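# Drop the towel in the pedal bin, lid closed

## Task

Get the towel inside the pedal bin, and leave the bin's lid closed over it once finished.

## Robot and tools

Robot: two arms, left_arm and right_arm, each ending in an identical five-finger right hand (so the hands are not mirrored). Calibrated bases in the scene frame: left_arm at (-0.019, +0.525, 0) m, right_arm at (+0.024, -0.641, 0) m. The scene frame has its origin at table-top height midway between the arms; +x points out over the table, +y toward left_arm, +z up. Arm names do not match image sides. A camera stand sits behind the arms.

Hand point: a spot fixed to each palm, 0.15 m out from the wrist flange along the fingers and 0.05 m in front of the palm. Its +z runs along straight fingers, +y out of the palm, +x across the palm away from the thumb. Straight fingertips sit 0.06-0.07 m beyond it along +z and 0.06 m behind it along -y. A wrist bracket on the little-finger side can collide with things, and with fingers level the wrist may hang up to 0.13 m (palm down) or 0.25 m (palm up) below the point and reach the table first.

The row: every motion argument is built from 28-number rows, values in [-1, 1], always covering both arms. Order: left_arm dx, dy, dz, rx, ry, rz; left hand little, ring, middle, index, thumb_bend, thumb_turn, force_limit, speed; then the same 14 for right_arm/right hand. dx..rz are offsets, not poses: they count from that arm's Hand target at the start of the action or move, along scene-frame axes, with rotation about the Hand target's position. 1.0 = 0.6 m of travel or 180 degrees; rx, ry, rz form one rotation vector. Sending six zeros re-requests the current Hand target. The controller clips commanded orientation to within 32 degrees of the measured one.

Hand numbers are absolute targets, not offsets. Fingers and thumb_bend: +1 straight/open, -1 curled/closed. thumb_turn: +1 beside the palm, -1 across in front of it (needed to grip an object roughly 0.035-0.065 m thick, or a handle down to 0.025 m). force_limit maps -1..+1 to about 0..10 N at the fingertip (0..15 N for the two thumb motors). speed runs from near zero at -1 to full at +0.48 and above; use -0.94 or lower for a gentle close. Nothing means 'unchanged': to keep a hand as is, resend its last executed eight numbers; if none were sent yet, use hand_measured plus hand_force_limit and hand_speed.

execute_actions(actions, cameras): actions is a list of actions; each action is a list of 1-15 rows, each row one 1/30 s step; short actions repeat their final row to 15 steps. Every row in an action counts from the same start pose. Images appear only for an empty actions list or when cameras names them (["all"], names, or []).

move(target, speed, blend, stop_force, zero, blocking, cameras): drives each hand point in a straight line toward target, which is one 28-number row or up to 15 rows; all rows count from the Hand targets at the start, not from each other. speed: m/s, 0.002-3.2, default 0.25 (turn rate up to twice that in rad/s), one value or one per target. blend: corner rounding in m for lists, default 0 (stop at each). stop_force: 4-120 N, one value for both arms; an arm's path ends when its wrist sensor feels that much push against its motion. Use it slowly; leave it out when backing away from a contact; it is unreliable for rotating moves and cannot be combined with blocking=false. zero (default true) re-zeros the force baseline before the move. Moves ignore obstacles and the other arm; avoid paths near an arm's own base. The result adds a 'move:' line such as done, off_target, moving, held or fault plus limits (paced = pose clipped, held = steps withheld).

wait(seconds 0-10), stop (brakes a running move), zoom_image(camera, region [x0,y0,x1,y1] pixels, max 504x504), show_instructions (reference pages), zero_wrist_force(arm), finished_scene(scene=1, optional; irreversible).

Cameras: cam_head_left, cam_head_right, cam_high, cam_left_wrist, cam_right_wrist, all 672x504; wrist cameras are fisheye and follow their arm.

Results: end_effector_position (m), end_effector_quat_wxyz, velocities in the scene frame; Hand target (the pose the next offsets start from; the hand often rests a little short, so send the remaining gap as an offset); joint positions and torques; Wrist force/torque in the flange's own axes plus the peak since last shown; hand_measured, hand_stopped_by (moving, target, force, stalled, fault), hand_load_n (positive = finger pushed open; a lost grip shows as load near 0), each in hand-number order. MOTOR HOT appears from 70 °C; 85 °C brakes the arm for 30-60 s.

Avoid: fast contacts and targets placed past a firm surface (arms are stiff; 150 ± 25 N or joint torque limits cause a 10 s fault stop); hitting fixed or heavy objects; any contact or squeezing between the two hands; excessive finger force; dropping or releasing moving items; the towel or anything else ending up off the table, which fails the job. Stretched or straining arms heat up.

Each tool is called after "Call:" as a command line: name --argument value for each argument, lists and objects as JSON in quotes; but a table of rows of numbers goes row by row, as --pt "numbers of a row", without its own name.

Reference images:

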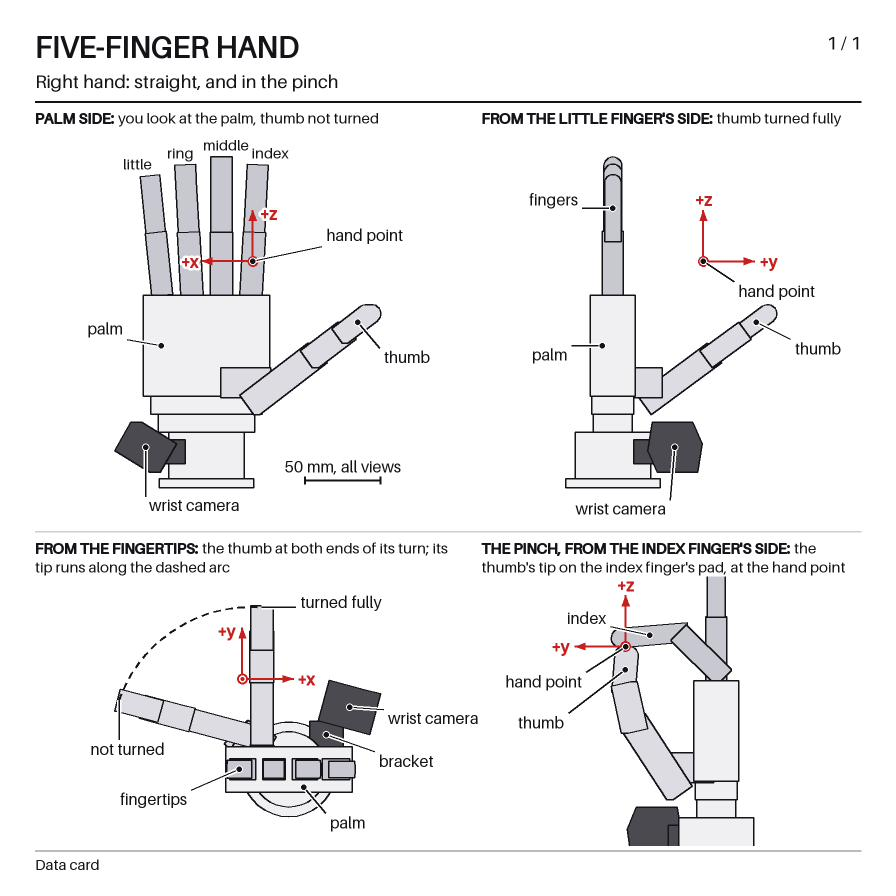

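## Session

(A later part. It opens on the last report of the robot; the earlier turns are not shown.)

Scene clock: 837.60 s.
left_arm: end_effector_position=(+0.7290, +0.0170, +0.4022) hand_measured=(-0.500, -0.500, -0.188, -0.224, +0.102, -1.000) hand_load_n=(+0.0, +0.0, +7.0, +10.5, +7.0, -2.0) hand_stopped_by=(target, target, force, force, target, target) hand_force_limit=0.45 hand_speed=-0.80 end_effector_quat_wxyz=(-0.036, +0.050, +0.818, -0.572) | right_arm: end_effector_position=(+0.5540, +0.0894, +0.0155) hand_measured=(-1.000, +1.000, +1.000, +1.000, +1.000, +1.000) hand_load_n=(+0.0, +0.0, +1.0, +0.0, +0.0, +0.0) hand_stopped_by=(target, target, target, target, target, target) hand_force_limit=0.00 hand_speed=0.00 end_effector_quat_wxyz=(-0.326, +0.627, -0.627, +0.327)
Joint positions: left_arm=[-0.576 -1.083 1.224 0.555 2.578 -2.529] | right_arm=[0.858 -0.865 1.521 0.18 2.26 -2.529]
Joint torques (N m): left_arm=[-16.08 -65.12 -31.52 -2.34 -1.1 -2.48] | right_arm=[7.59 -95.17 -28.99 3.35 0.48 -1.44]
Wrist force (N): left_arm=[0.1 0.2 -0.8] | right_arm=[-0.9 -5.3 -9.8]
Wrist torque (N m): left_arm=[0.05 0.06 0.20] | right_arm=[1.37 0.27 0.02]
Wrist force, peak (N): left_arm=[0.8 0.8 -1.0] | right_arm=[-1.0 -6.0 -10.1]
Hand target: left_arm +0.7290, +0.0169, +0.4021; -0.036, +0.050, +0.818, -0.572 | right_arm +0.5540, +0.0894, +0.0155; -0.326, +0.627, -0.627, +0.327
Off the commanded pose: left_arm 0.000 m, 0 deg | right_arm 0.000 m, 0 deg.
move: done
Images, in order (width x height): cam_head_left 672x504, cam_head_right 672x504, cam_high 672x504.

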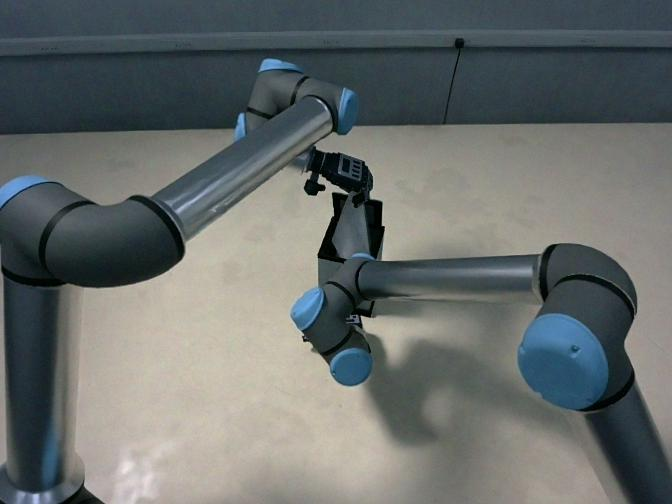

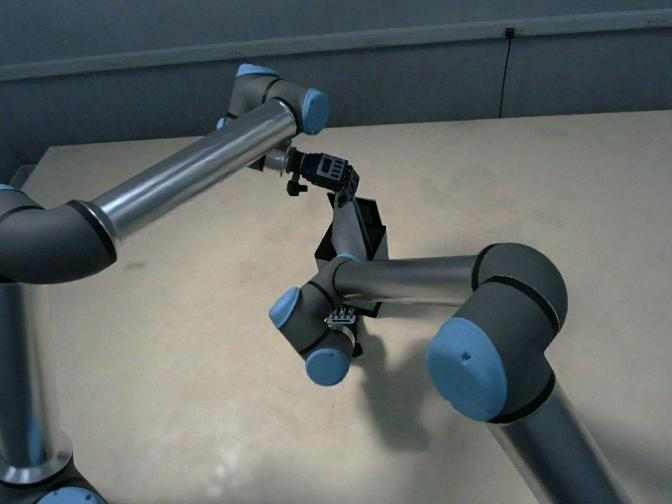

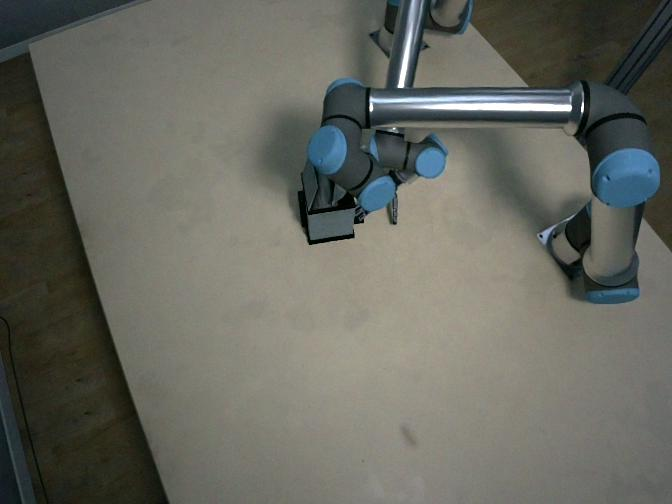

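Call:
move --target '[0, 0, 0, 0, 0, 0, -0.5, -0.5, -0.5, -0.5, 0.1, -1, 0.45, -0.8, -0.0022, -0.0652, 0, 0, 0, 0.1389, -1, 1, 1, 1, 1, 1, 0, 0]' --speed 0.08 --cameras '["all"]'

Scene clock: 871.50 s.
left_arm: end_effector_position=(+0.7290, +0.0169, +0.4021) hand_measured=(-0.500, -0.500, -0.188, -0.224, +0.102, -1.000) hand_load_n=(+0.0, +0.0, +7.0, +10.5, +7.0, -2.0) hand_stopped_by=(target, target, force, force, target, target) hand_force_limit=0.45 hand_speed=-0.80 end_effector_quat_wxyz=(-0.036, +0.050, +0.818, -0.572) | right_arm: end_effector_position=(+0.5527, +0.0503, +0.0155) hand_measured=(-1.000, +1.000, +1.000, +1.000, +1.000, +1.000) hand_load_n=(+0.0, +0.5, +1.0, +0.0, +0.0, +0.0) hand_stopped_by=(target, target, target, target, target, target) hand_force_limit=0.00 hand_speed=0.00 end_effector_quat_wxyz=(-0.389, +0.748, -0.476, +0.249)
Joint positions: left_arm=[-0.576 -1.083 1.224 0.555 2.578 -2.529] | right_arm=[0.72 -1.015 1.757 -0.109 1.826 -2.959]
Joint torques (N m): left_arm=[-16.81 -68.49 -31.65 -1.61 -0.91 -2.46] | right_arm=[-26.35 -67.66 -19.08 -1.57 0.07 -2.58]
Wrist force (N): left_arm=[-0.3 0.3 -0.6] | right_arm=[-9.1 -10.2 -37.2]
Wrist torque (N m): left_arm=[0.07 0.11 0.19] | right_arm=[3.15 1.25 -0.70]
Wrist force, peak (N): left_arm=[0.2 0.6 -1.2] | right_arm=[-9.5 -10.0 -37.2]
Hand target: left_arm +0.7290, +0.0169, +0.4021; -0.036, +0.050, +0.818, -0.572 | right_arm +0.5527, +0.0503, +0.0155; -0.389, +0.748, -0.476, +0.249
Off the commanded pose: left_arm 0.000 m, 0 deg | right_arm 0.000 m, 0 deg.
move: done
camera_calibration:
cam_left_wrist: T_world_to_cam=[[-0.189772, 0.349978, -0.917334, 0.504917], [0.904686, 0.425352, -0.0248763, -0.654104], [0.381484, -0.83462, -0.39734, 0.0143732], [0, 0, 0, 1]] pos_world=[0.682095, 0.113511, 0.452617]
cam_right_wrist: T_world_to_cam=[[-0.370119, -0.484607, -0.79257, 0.241441], [-0.842965, 0.533742, 0.067303, 0.438672], [0.390412, 0.693019, -0.606055, -0.1235], [0, 0, 0, 1]] pos_world=[0.507363, -0.0315458, 0.0869876]

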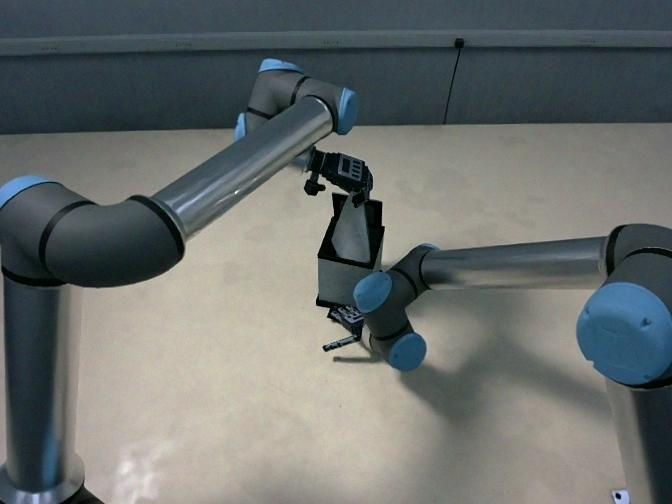

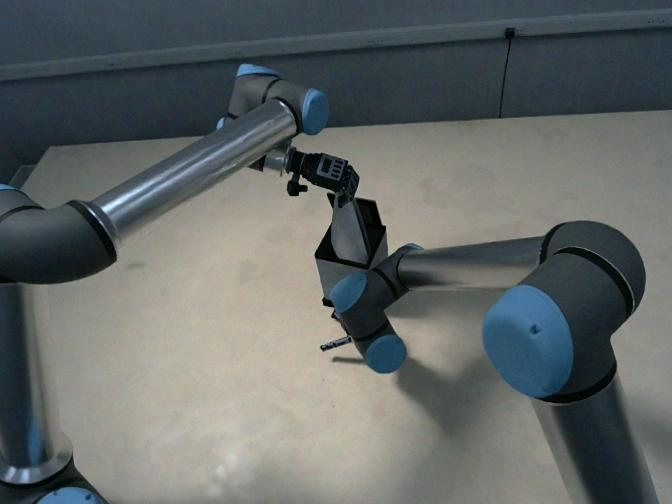

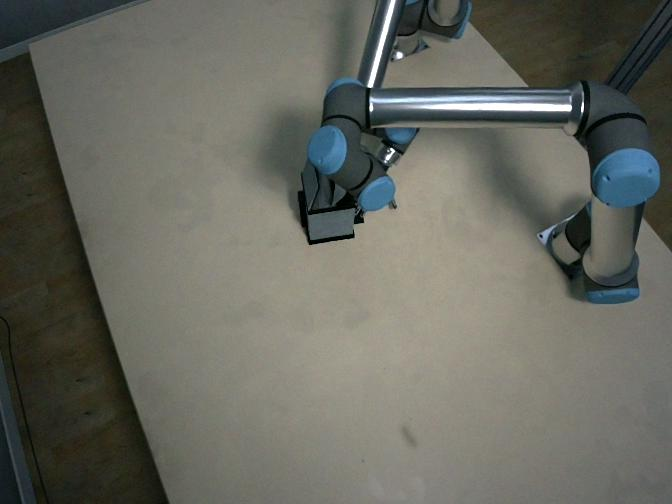

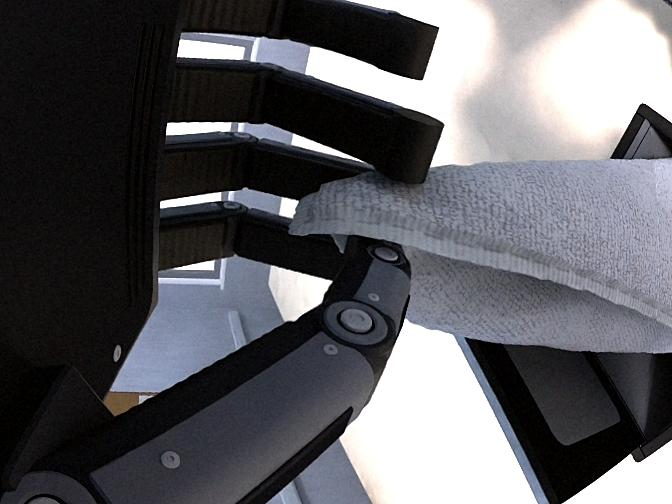

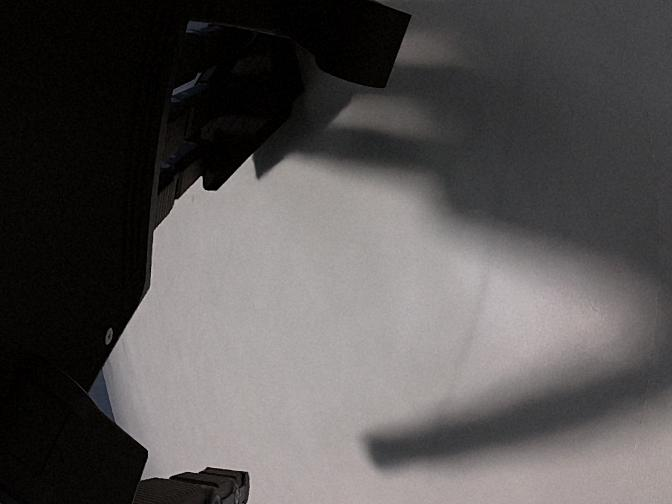

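Call:
move --target '[0, 0, 0, 0, 0, 0, -0.5, -0.5, -0.5, -0.5, 0.1, -1, 0.45, -0.8, -0.008, -0.0035, 0, 0, 0, 0, -1, 1, 1, 1, 1, 1, 0, 0]' --speed 0.02 --cameras '["cam_head_left", "cam_head_right"]'

Call:
zoom_image --camera "cam_head_left" --region '[270, 130, 430, 350]'

Call:
zoom_image --camera "cam_head_right" --region '[280, 130, 440, 350]'

Scene clock: 876.00 s.
left_arm: end_effector_position=(+0.7290, +0.0169, +0.4021) hand_measured=(-0.500, -0.500, -0.188, -0.224, +0.102, -1.000) hand_load_n=(+0.0, +0.0, +7.0, +11.0, +7.0, -2.0) hand_stopped_by=(target, target, force, force, target, target) hand_force_limit=0.45 hand_speed=-0.80 end_effector_quat_wxyz=(-0.036, +0.050, +0.818, -0.572) | right_arm: end_effector_position=(+0.5480, +0.0482, +0.0155) hand_measured=(-1.000, +1.000, +1.000, +1.000, +1.000, +1.000) hand_load_n=(+0.0, +1.0, +1.5, +0.0, +0.0, +0.0) hand_stopped_by=(target, target, target, target, target, target) hand_force_limit=0.00 hand_speed=0.00 end_effector_quat_wxyz=(-0.389, +0.748, -0.476, +0.249)
Joint positions: left_arm=[-0.576 -1.083 1.224 0.555 2.578 -2.529] | right_arm=[0.723 -1.02 1.767 -0.113 1.828 -2.958]
Joint torques (N m): left_arm=[-16.89 -72.1 -31.67 -1.69 -1.24 -2.46] | right_arm=[15.17 -77.31 -12.59 2.45 0.65 2.3]
Wrist force (N): left_arm=[0.1 0.3 -0.4] | right_arm=[0.9 -13.5 -5.3]
Wrist torque (N m): left_arm=[0.05 0.04 0.21] | right_arm=[1.64 0.28 -0.36]
Wrist force, peak (N): left_arm=[0.4 0.7 -1.1] | right_arm=[-8.8 -10.2 -37.7]
Hand target: left_arm +0.7290, +0.0169, +0.4021; -0.036, +0.050, +0.818, -0.572 | right_arm +0.5479, +0.0482, +0.0155; -0.389, +0.748, -0.476, +0.249
Off the commanded pose: left_arm 0.000 m, 0 deg | right_arm 0.000 m, 0 deg.
move: done
Images, in order (width x height): cam_head_left 672x504, cam_head_right 672x504.

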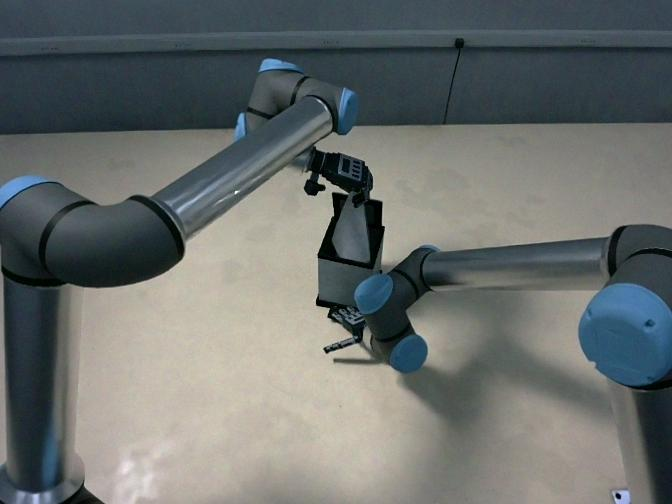

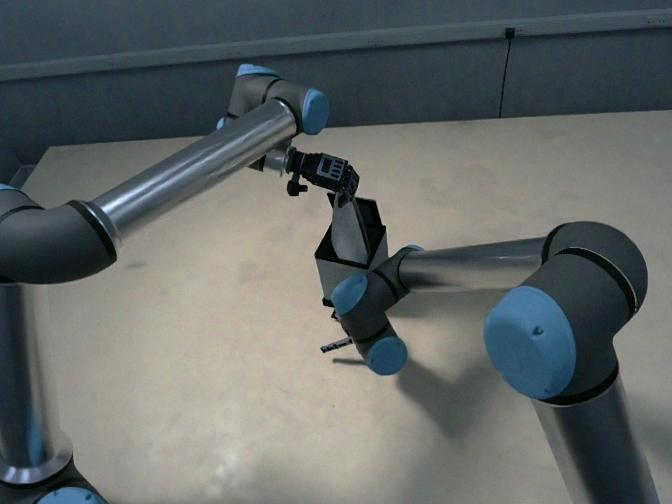

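Scaled by 2.291 from the camera's 672x504 image, which has a finer 960x720 frame.

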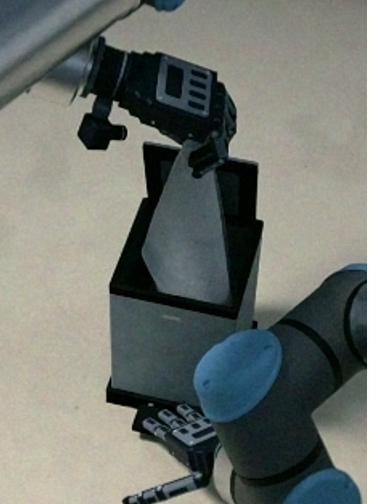

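Scaled by 2.291 from the camera's 672x504 image, which has a finer 960x720 frame.

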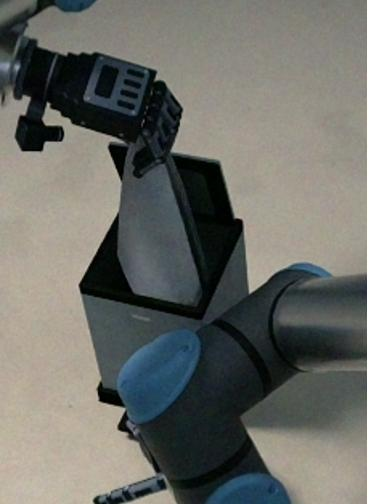

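Call:
move --pt "-0.0483 0.005 -0.1 0 0 0 -0.5 -0.5 -0.5 -0.5 0.1 -1 0.45 -0.8 0 0 0 0 0 0 -1 1 1 1 1 1 0 0" --pt "-0.065 0.0133 -0.2533 0 0 0 -0.5 -0.5 -0.5 -0.5 0.1 -1 0.45 -0.8 0 0 0 0 0 0 -1 1 1 1 1 1 0 0" --speed 0.06 --stop_force 12 --cameras '["all"]'

Call:
zoom_image --camera "cam_head_left" --region '[270, 130, 430, 300]'

Call:
zoom_image --camera "cam_head_right" --region '[280, 130, 440, 300]'

Call:
zoom_image --camera "cam_high" --region '[270, 110, 420, 260]'

Scene clock: 885.63 s.
left_arm: end_effector_position=(+0.6900, +0.0249, +0.2501) hand_measured=(-0.500, -0.500, -0.188, -0.224, +0.102, -1.000) hand_load_n=(+0.0, +0.0, +7.0, +10.5, +6.5, -2.0) hand_stopped_by=(target, target, force, force, target, target) hand_force_limit=0.45 hand_speed=-0.80 end_effector_quat_wxyz=(-0.036, +0.050, +0.818, -0.572) | right_arm: end_effector_position=(+0.5479, +0.0482, +0.0155) hand_measured=(-1.000, +1.000, +1.000, +1.000, +1.000, +1.000) hand_load_n=(+0.0, +1.0, +1.5, +0.0, +0.0, +0.0) hand_stopped_by=(target, target, target, target, target, target) hand_force_limit=0.00 hand_speed=0.00 end_effector_quat_wxyz=(-0.389, +0.748, -0.476, +0.249)
Joint positions: left_arm=[-0.596 -1.082 1.497 0.261 2.563 -2.552] | right_arm=[0.723 -1.02 1.767 -0.113 1.828 -2.958]
Joint torques (N m): left_arm=[-16.72 -63.2 -27.81 -1.82 -1.22 -2.62] | right_arm=[10.48 -78.23 -18.99 2.14 -1.53 1.96]
Wrist force (N): left_arm=[0.4 0.2 -0.7] | right_arm=[1.0 -12.9 -5.3]
Wrist torque (N m): left_arm=[0.06 -0.01 0.22] | right_arm=[1.58 0.38 -0.32]
Wrist force, peak (N): left_arm=[0.4 0.4 -1.3] | right_arm=[1.0 -13.8 -5.6]
Hand target: left_arm +0.6900, +0.0249, +0.2501; -0.036, +0.050, +0.818, -0.572 | right_arm +0.5479, +0.0482, +0.0155; -0.389, +0.748, -0.476, +0.249
Off the commanded pose: left_arm 0.000 m, 0 deg | right_arm 0.000 m, 0 deg.
move: done
camera_calibration:
cam_left_wrist: T_world_to_cam=[[-0.189772, 0.349978, -0.917334, 0.355282], [0.904686, 0.425352, -0.0248763, -0.626006], [0.381484, -0.83462, -0.39734, -0.0244676], [0, 0, 0, 1]] pos_world=[0.643095, 0.121511, 0.300617]
cam_right_wrist: T_world_to_cam=[[-0.370061, -0.484678, -0.792554, 0.238614], [-0.84303, 0.533641, 0.0672868, 0.435778], [0.390327, 0.693047, -0.606078, -0.120124], [0, 0, 0, 1]] pos_world=[0.502563, -0.0336463, 0.0869876]

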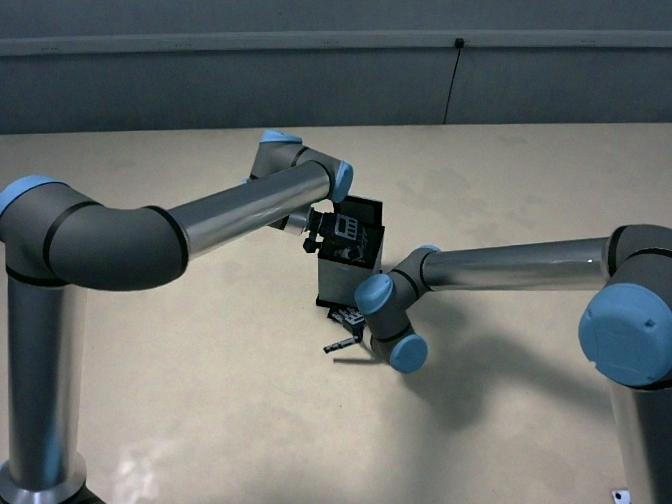

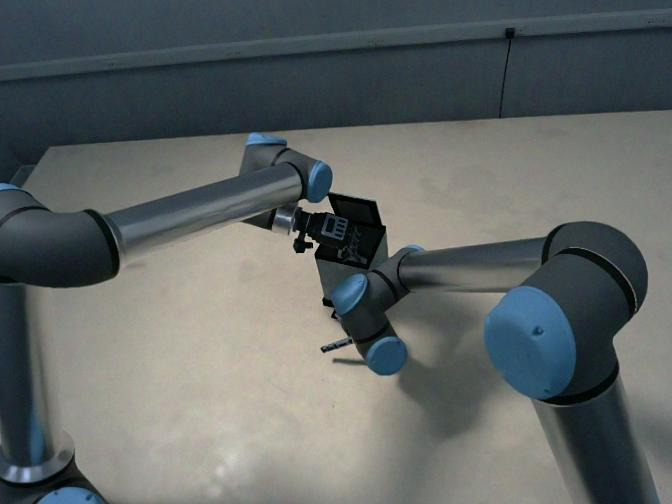

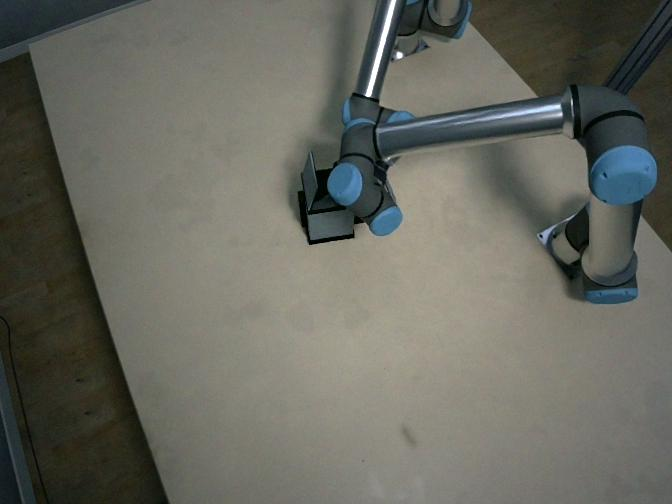

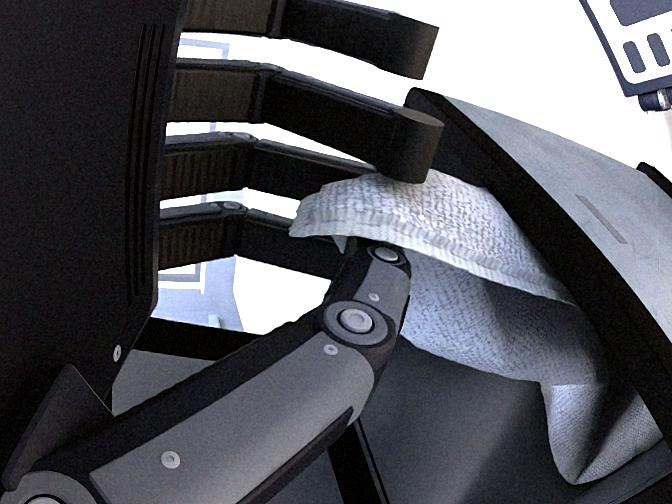

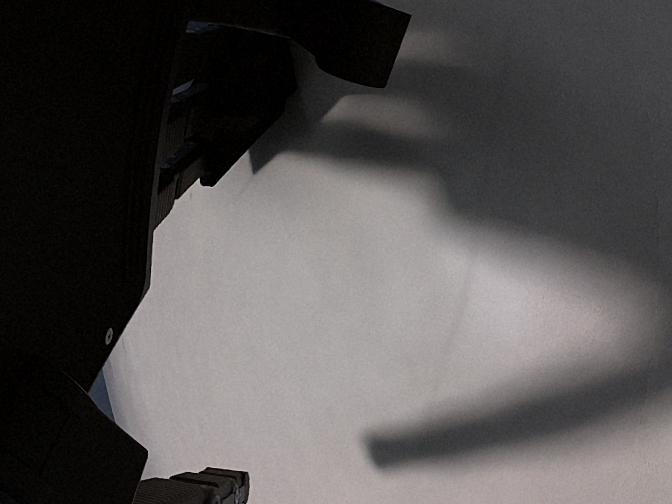

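Scaled by 2.965 from the camera's 672x504 image, which has a finer 960x720 frame.

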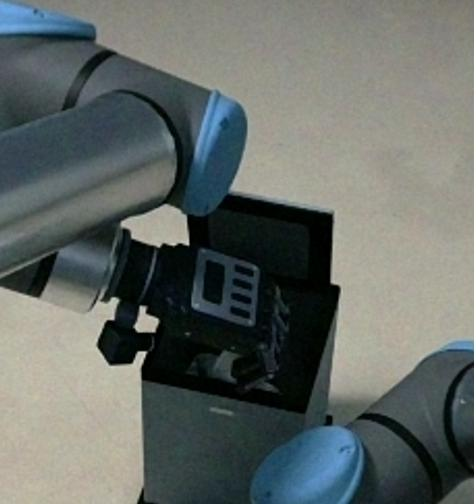

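Scaled by 2.965 from the camera's 672x504 image, which has a finer 960x720 frame.

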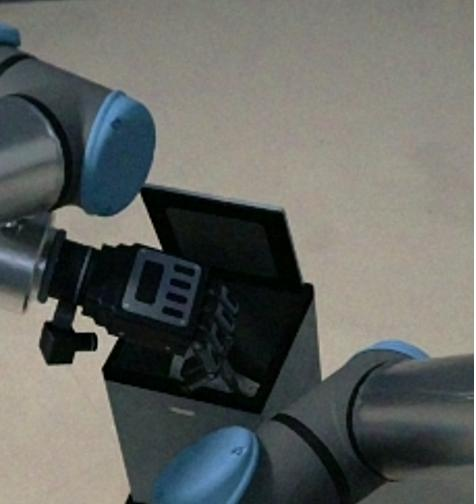

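Scaled by 3.360 from the camera's 672x504 image, which has a finer 960x720 frame.

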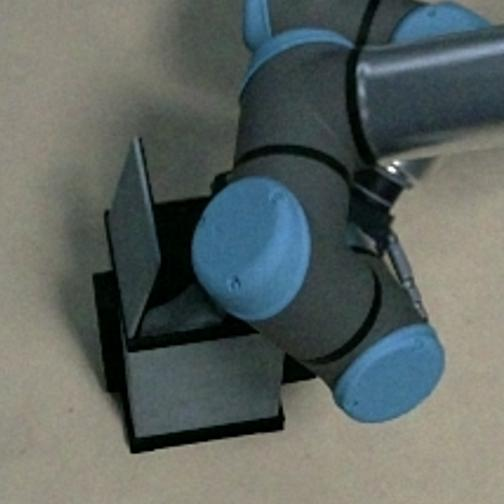

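Call:
move --target '[0.0333, 0.005, -0.005, 0, 0, 0, -0.5, -0.5, -0.5, -0.5, 0.1, -1, 0.45, -0.8, 0, 0, 0, 0, 0, 0, -1, 1, 1, 1, 1, 1, 0, 0]' --speed 0.05

Call:
move --target '[0, 0, 0.003, 0, 0, 0, -0.5, -0.5, 0.5, 0.1, 0.7, -1, 0.45, -0.6, 0, 0, 0, 0, 0, 0, -1, 1, 1, 1, 1, 1, 0, 0]' --speed 0.05 --cameras '["cam_left_wrist", "cam_head_left", "cam_head_right"]'

Scene clock: 893.07 s.
left_arm: end_effector_position=(+0.7099, +0.0279, +0.2471) hand_measured=(-0.500, -0.500, -0.188, -0.224, +0.102, -1.000) hand_load_n=(+0.0, +0.0, +7.0, +10.5, +6.5, -2.5) hand_stopped_by=(target, target, force, force, target, target) hand_force_limit=0.45 hand_speed=-0.80 end_effector_quat_wxyz=(-0.036, +0.050, +0.818, -0.572) | right_arm: end_effector_position=(+0.5479, +0.0482, +0.0155) hand_measured=(-1.000, +1.000, +1.000, +1.000, +1.000, +1.000) hand_load_n=(+0.0, +1.0, +2.0, +0.0, +0.0, +0.0) hand_stopped_by=(target, target, target, target, target, target) hand_force_limit=0.00 hand_speed=0.00 end_effector_quat_wxyz=(-0.389, +0.748, -0.476, +0.249)
Joint positions: left_arm=[-0.578 -1.05 1.454 0.289 2.577 -2.531] | right_arm=[0.723 -1.02 1.767 -0.113 1.828 -2.958]
Joint torques (N m): left_arm=[15.89 -64.44 -50.68 5.77 2.97 2.57] | right_arm=[15.32 -77.74 -21.9 1.56 -2.12 2.05]
Wrist force (N): left_arm=[0.0 0.1 -0.6] | right_arm=[1.1 -12.9 -5.0]
Wrist torque (N m): left_arm=[0.03 0.03 -0.07] | right_arm=[1.55 0.36 -0.32]
Wrist force, peak (N): left_arm=[0.6 0.0 -1.1] | right_arm=[1.3 -13.4 -5.4]
Hand target: left_arm +0.7099, +0.0279, +0.2471; -0.036, +0.050, +0.818, -0.572 | right_arm +0.5479, +0.0482, +0.0155; -0.389, +0.748, -0.476, +0.249
Off the commanded pose: left_arm 0.000 m, 0 deg | right_arm 0.000 m, 0 deg.
move: done

Scene clock: 894.40 s.
left_arm: end_effector_position=(+0.7099, +0.0279, +0.2489) hand_measured=(-0.500, -0.500, +0.500, +0.100, +0.700, -1.000) hand_load_n=(+0.5, +0.0, +0.0, +0.0, +0.0, +0.0) hand_stopped_by=(target, target, target, target, target, target) hand_force_limit=0.45 hand_speed=-0.60 end_effector_quat_wxyz=(-0.036, +0.050, +0.818, -0.572) | right_arm: end_effector_position=(+0.5479, +0.0482, +0.0155) hand_measured=(-1.000, +1.000, +1.000, +1.000, +1.000, +1.000) hand_load_n=(+0.0, +0.5, +1.5, +0.0, +0.0, +0.0) hand_stopped_by=(target, target, target, target, target, target) hand_force_limit=0.00 hand_speed=0.00 end_effector_quat_wxyz=(-0.389, +0.748, -0.476, +0.249)
Joint positions: left_arm=[-0.578 -1.051 1.452 0.292 2.577 -2.531] | right_arm=[0.723 -1.02 1.767 -0.113 1.828 -2.958]
Joint torques (N m): left_arm=[15 -95.24 -50.85 5.48 2.81 2.32] | right_arm=[16.06 -77.1 -22.27 1.57 -2.09 1.71]
Wrist force (N): left_arm=[-0.1 0.4 -0.6] | right_arm=[1.2 -13.4 -5.0]
Wrist torque (N m): left_arm=[0.09 0.05 -0.05] | right_arm=[1.48 0.35 -0.33]
Wrist force, peak (N): left_arm=[0.1 0.7 -0.9] | right_arm=[1.2 -13.4 -5.0]
Hand target: left_arm +0.7099, +0.0279, +0.2489; -0.036, +0.050, +0.818, -0.572 | right_arm +0.5479, +0.0482, +0.0155; -0.389, +0.748, -0.476, +0.249
Off the commanded pose: left_arm 0.000 m, 0 deg | right_arm 0.000 m, 0 deg.
move: done
camera_calibration:
cam_left_wrist: T_world_to_cam=[[-0.189772, 0.349978, -0.917334, 0.356926], [0.904686, 0.425352, -0.0248763, -0.645405], [0.381484, -0.83462, -0.39734, -0.0300702], [0, 0, 0, 1]] pos_world=[0.663095, 0.124511, 0.299417]
Images, in order (width x height): cam_head_left 672x504, cam_head_right 672x504, cam_left_wrist 672x504.

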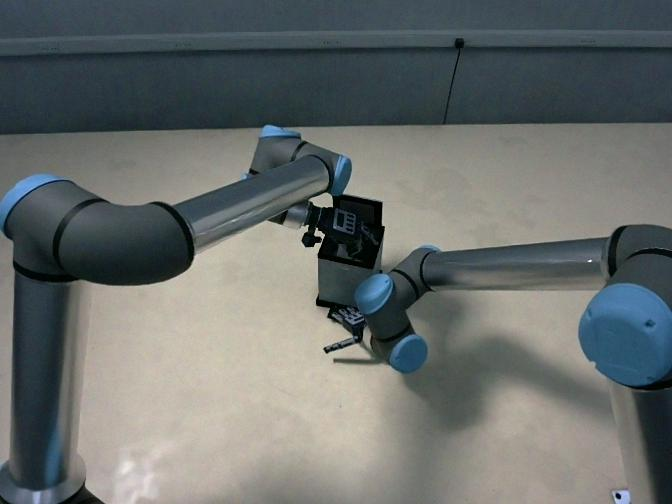

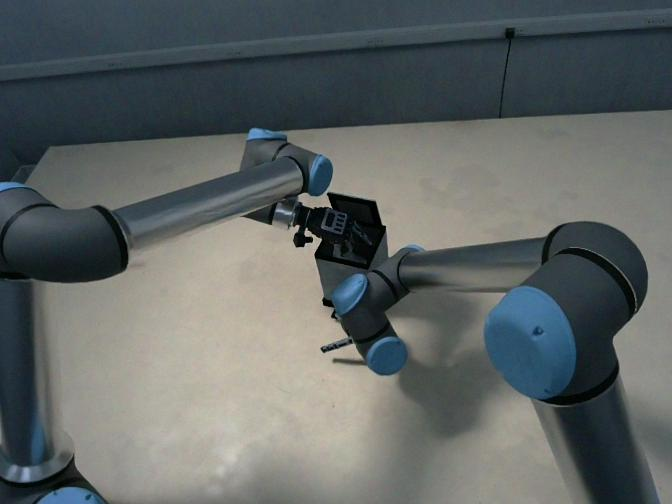

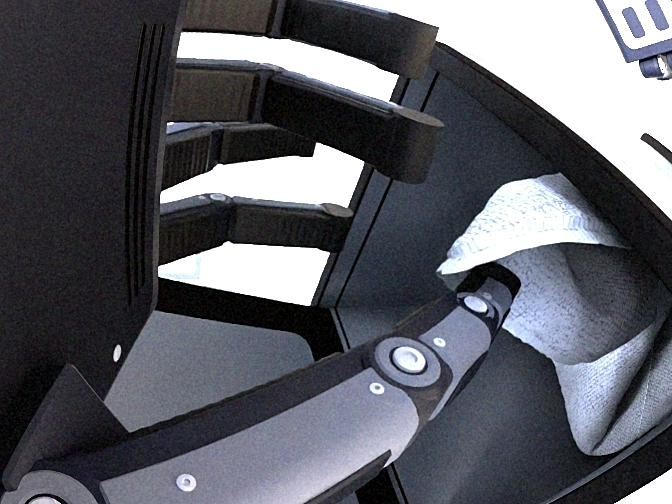

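Call:
move --pt "0 0 0.15 0 0 0 -0.5 -0.5 0.5 0.1 0.7 -1 0.45 -0.6 0 0 0 0 0 0 -1 1 1 1 1 1 0 0" --pt "-0.05 0.4 0.3 0 0 0 -0.5 -0.5 0.5 0.1 0.7 -1 0.45 -0.6 0 0 0 0 0 0 -1 1 1 1 1 1 0 0" --speed '[0.08, 0.2]' --blend 0.03 --cameras '["all"]'

Call:
zoom_image --camera "cam_head_left" --region '[270, 170, 430, 330]'

Call:
zoom_image --camera "cam_head_right" --region '[280, 170, 440, 330]'

Call:
zoom_image --camera "cam_high" --region '[270, 110, 420, 260]'

Scene clock: 901.33 s.
left_arm: end_effector_position=(+0.6799, +0.2679, +0.4289) hand_measured=(-0.500, -0.500, +0.500, +0.100, +0.700, -1.000) hand_load_n=(+0.0, +0.0, +0.0, +0.0, +0.0, +0.0) hand_stopped_by=(target, target, target, target, target, target) hand_force_limit=0.45 hand_speed=-0.60 end_effector_quat_wxyz=(-0.036, +0.050, +0.818, -0.572) | right_arm: end_effector_position=(+0.5479, +0.0482, +0.0155) hand_measured=(-1.000, +1.000, +1.000, +1.000, +1.000, +1.000) hand_load_n=(+0.0, +0.5, +1.5, +0.0, +0.0, -0.5) hand_stopped_by=(target, target, target, target, target, target) hand_force_limit=0.00 hand_speed=0.00 end_effector_quat_wxyz=(-0.389, +0.748, -0.476, +0.249)
Joint positions: left_arm=[-0.29 -1.192 1.41 0.929 2.757 -2.025] | right_arm=[0.723 -1.02 1.767 -0.113 1.828 -2.958]
Joint torques (N m): left_arm=[15.58 -55.99 -51.93 7.88 3.5 1.85] | right_arm=[13.07 -76.6 -23.32 2.07 -2.64 1.84]
Wrist force (N): left_arm=[0.7 0.7 -1.0] | right_arm=[1.3 -13.1 -5.3]
Wrist torque (N m): left_arm=[0.15 -0.07 -0.03] | right_arm=[1.55 0.33 -0.31]
Wrist force, peak (N): left_arm=[0.7 0.8 -2.1] | right_arm=[1.2 -13.5 -5.1]
Hand target: left_arm +0.6799, +0.2679, +0.4289; -0.036, +0.050, +0.818, -0.572 | right_arm +0.5479, +0.0482, +0.0155; -0.389, +0.748, -0.476, +0.249
Off the commanded pose: left_arm 0.000 m, 0 deg | right_arm 0.000 m, 0 deg.
move: done
camera_calibration:
cam_left_wrist: T_world_to_cam=[[-0.189738, 0.349901, -0.917371, 0.432383], [0.904687, 0.42535, -0.0248785, -0.71587], [0.381499, -0.834654, -0.397256, 0.253167], [0, 0, 0, 1]] pos_world=[0.633095, 0.364511, 0.479417]
cam_right_wrist: T_world_to_cam=[[-0.370061, -0.484678, -0.792554, 0.238614], [-0.84303, 0.533641, 0.0672868, 0.435778], [0.390327, 0.693047, -0.606078, -0.120124], [0, 0, 0, 1]] pos_world=[0.502563, -0.0336463, 0.0869876]

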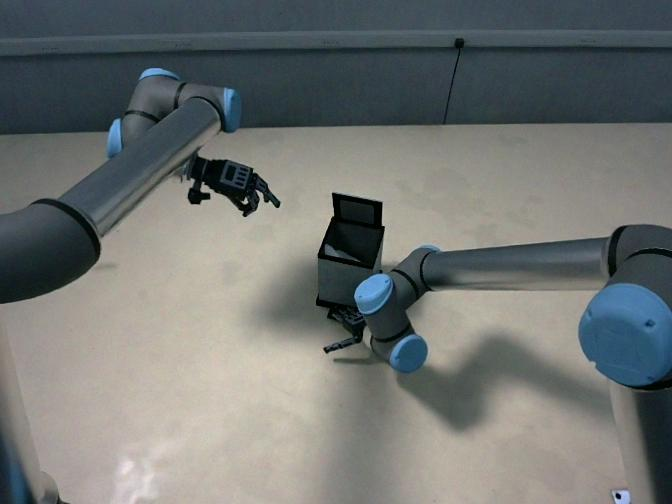

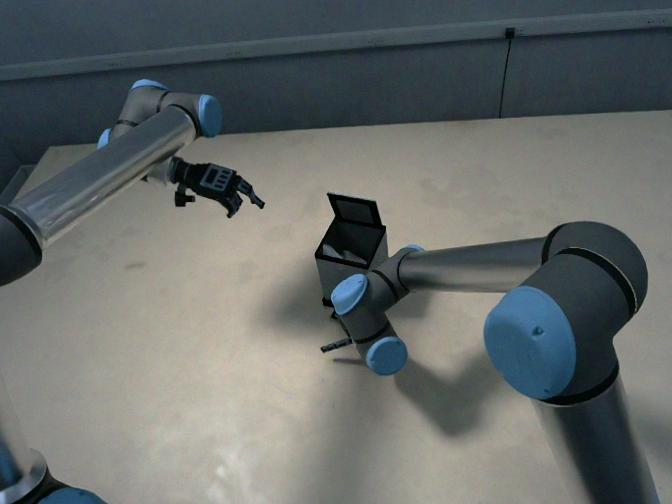

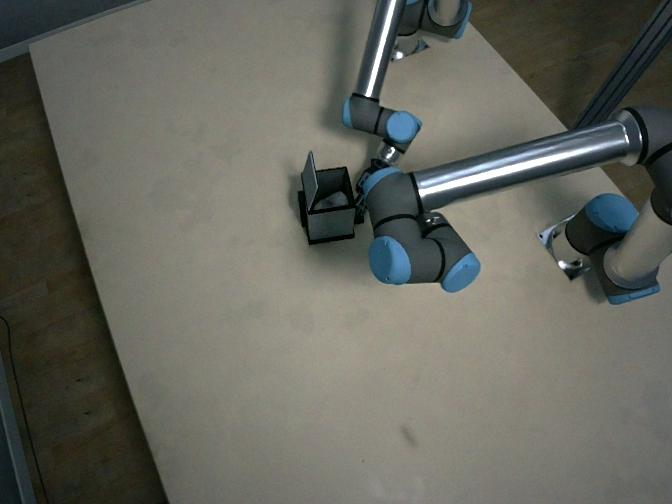

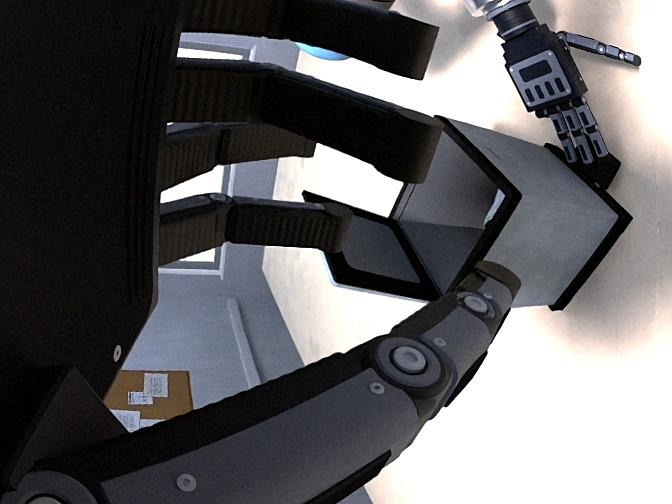

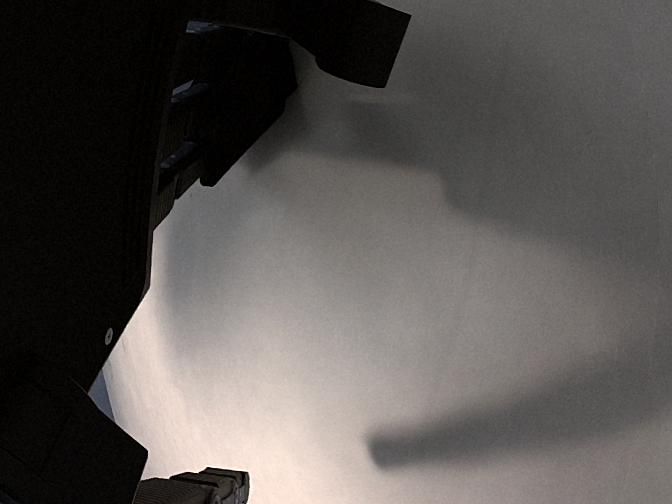

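Scaled by 3.150 from the camera's 672x504 image, which has a finer 960x720 frame.

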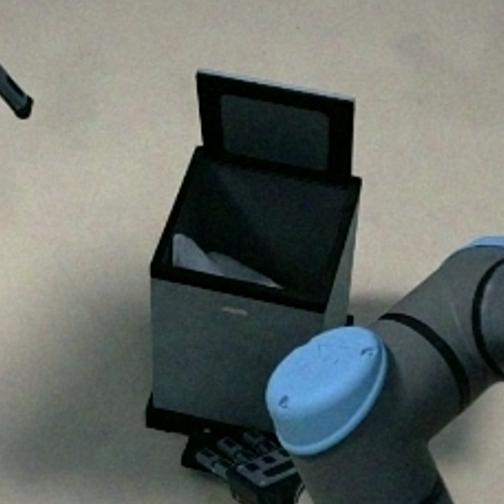

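Scaled by 3.150 from the camera's 672x504 image, which has a finer 960x720 frame.

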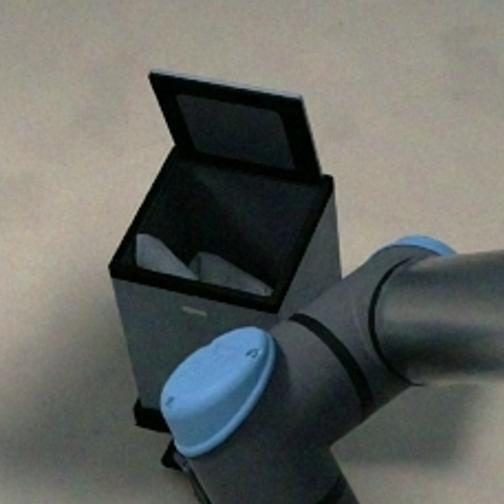

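Scaled by 3.360 from the camera's 672x504 image, which has a finer 960x720 frame.

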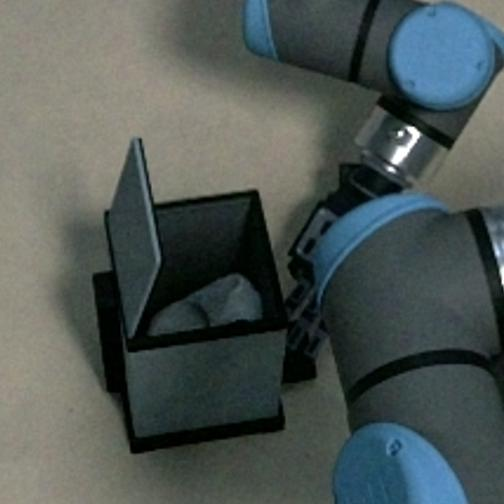

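Call:
move --pt "0 0.1 0.0 0 0 0 -0.5 -0.5 0.5 0.1 0.7 -1 0.45 -0.6 -0.003 -0.001 0.09 0 0 0 -1 1 1 1 1 1 0 0" --speed 0.016 --cameras '["cam_head_left", "cam_head_right", "cam_high"]'

Call:
zoom_image --camera "cam_head_left" --region '[270, 170, 430, 330]'

Call:
zoom_image --camera "cam_high" --region '[270, 110, 420, 260]'

Scene clock: 908.90 s.
left_arm: end_effector_position=(+0.6799, +0.3279, +0.4289) hand_measured=(-0.500, -0.500, +0.500, +0.100, +0.700, -1.000) hand_load_n=(+0.0, +0.0, +0.0, +0.0, +0.0, +0.0) hand_stopped_by=(target, target, target, target, target, target) hand_force_limit=0.45 hand_speed=-0.60 end_effector_quat_wxyz=(-0.036, +0.050, +0.818, -0.572) | right_arm: end_effector_position=(+0.5461, +0.0476, +0.0695) hand_measured=(-1.000, +1.000, +1.000, +1.000, +1.000, +1.000) hand_load_n=(+0.0, +0.0, +0.0, +0.0, +0.0, -0.5) hand_stopped_by=(target, target, target, target, target, target) hand_force_limit=0.00 hand_speed=0.00 end_effector_quat_wxyz=(-0.389, +0.748, -0.476, +0.249)
Joint positions: left_arm=[-0.204 -1.169 1.421 1.106 2.784 -1.799] | right_arm=[0.724 -1.08 1.745 -0.03 1.829 -2.957]
Joint torques (N m): left_arm=[13.17 -54.68 -27.7 7.93 3.74 2.7] | right_arm=[10.42 -91.76 -41.9 2.51 2.37 2.33]
Wrist force (N): left_arm=[0.9 0.1 -0.6] | right_arm=[-0.2 1.4 -1.0]
Wrist torque (N m): left_arm=[0.02 -0.09 0.01] | right_arm=[0.37 0.07 -0.01]
Wrist force, peak (N): left_arm=[0.9 0.2 -1.1] | right_arm=[1.3 -13.4 -5.3]
Hand target: left_arm +0.6799, +0.3279, +0.4289; -0.036, +0.050, +0.818, -0.572 | right_arm +0.5461, +0.0476, +0.0695; -0.389, +0.748, -0.476, +0.249
Off the commanded pose: left_arm 0.000 m, 0 deg | right_arm 0.000 m, 0 deg.
move: done
Images, in order (width x height): cam_head_left 672x504, cam_head_right 672x504, cam_high 672x504.

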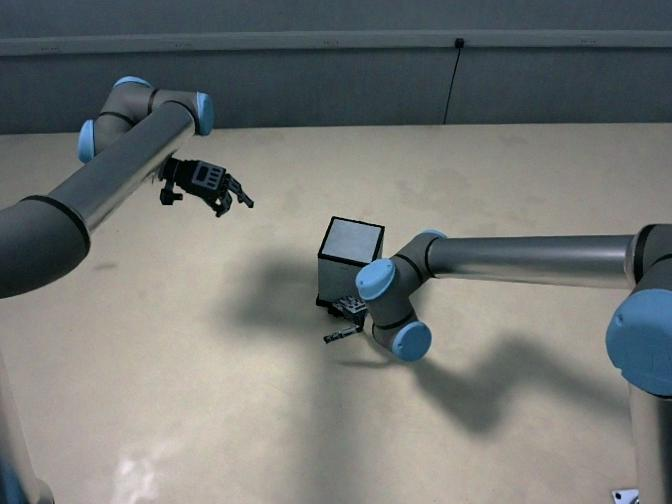

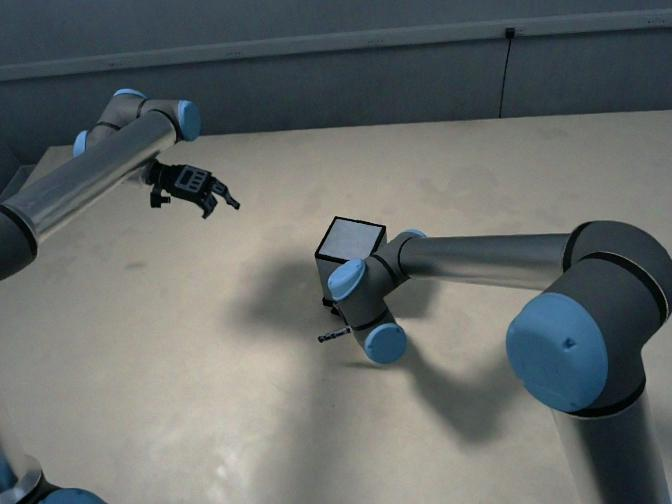

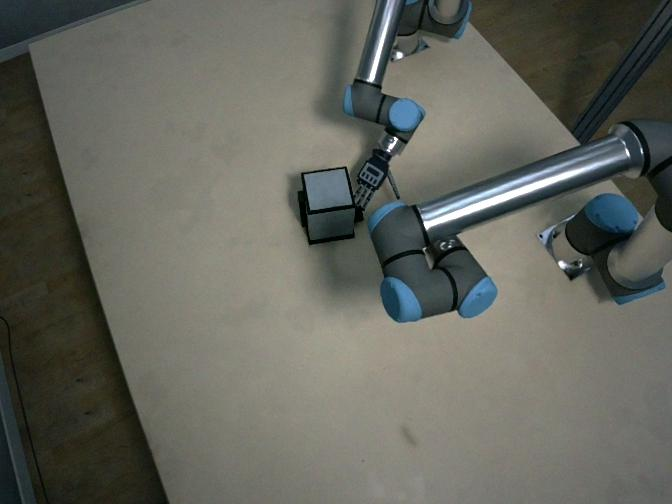

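Scaled by 3.150 from the camera's 672x504 image, which has a finer 960x720 frame.

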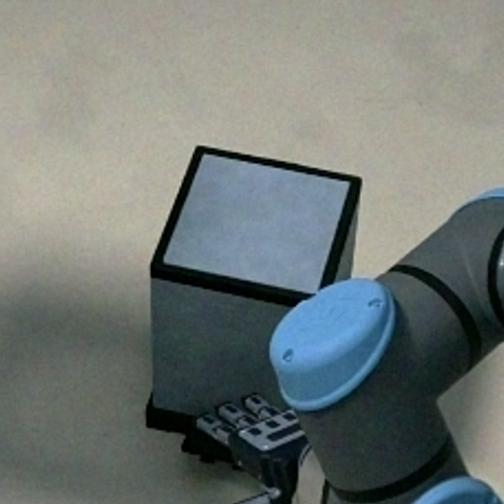

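Scaled by 3.360 from the camera's 672x504 image, which has a finer 960x720 frame.

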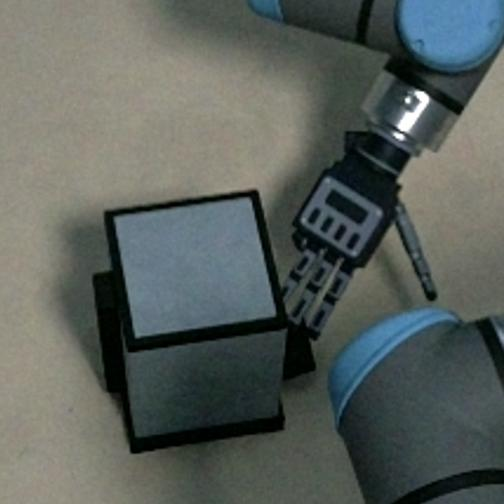

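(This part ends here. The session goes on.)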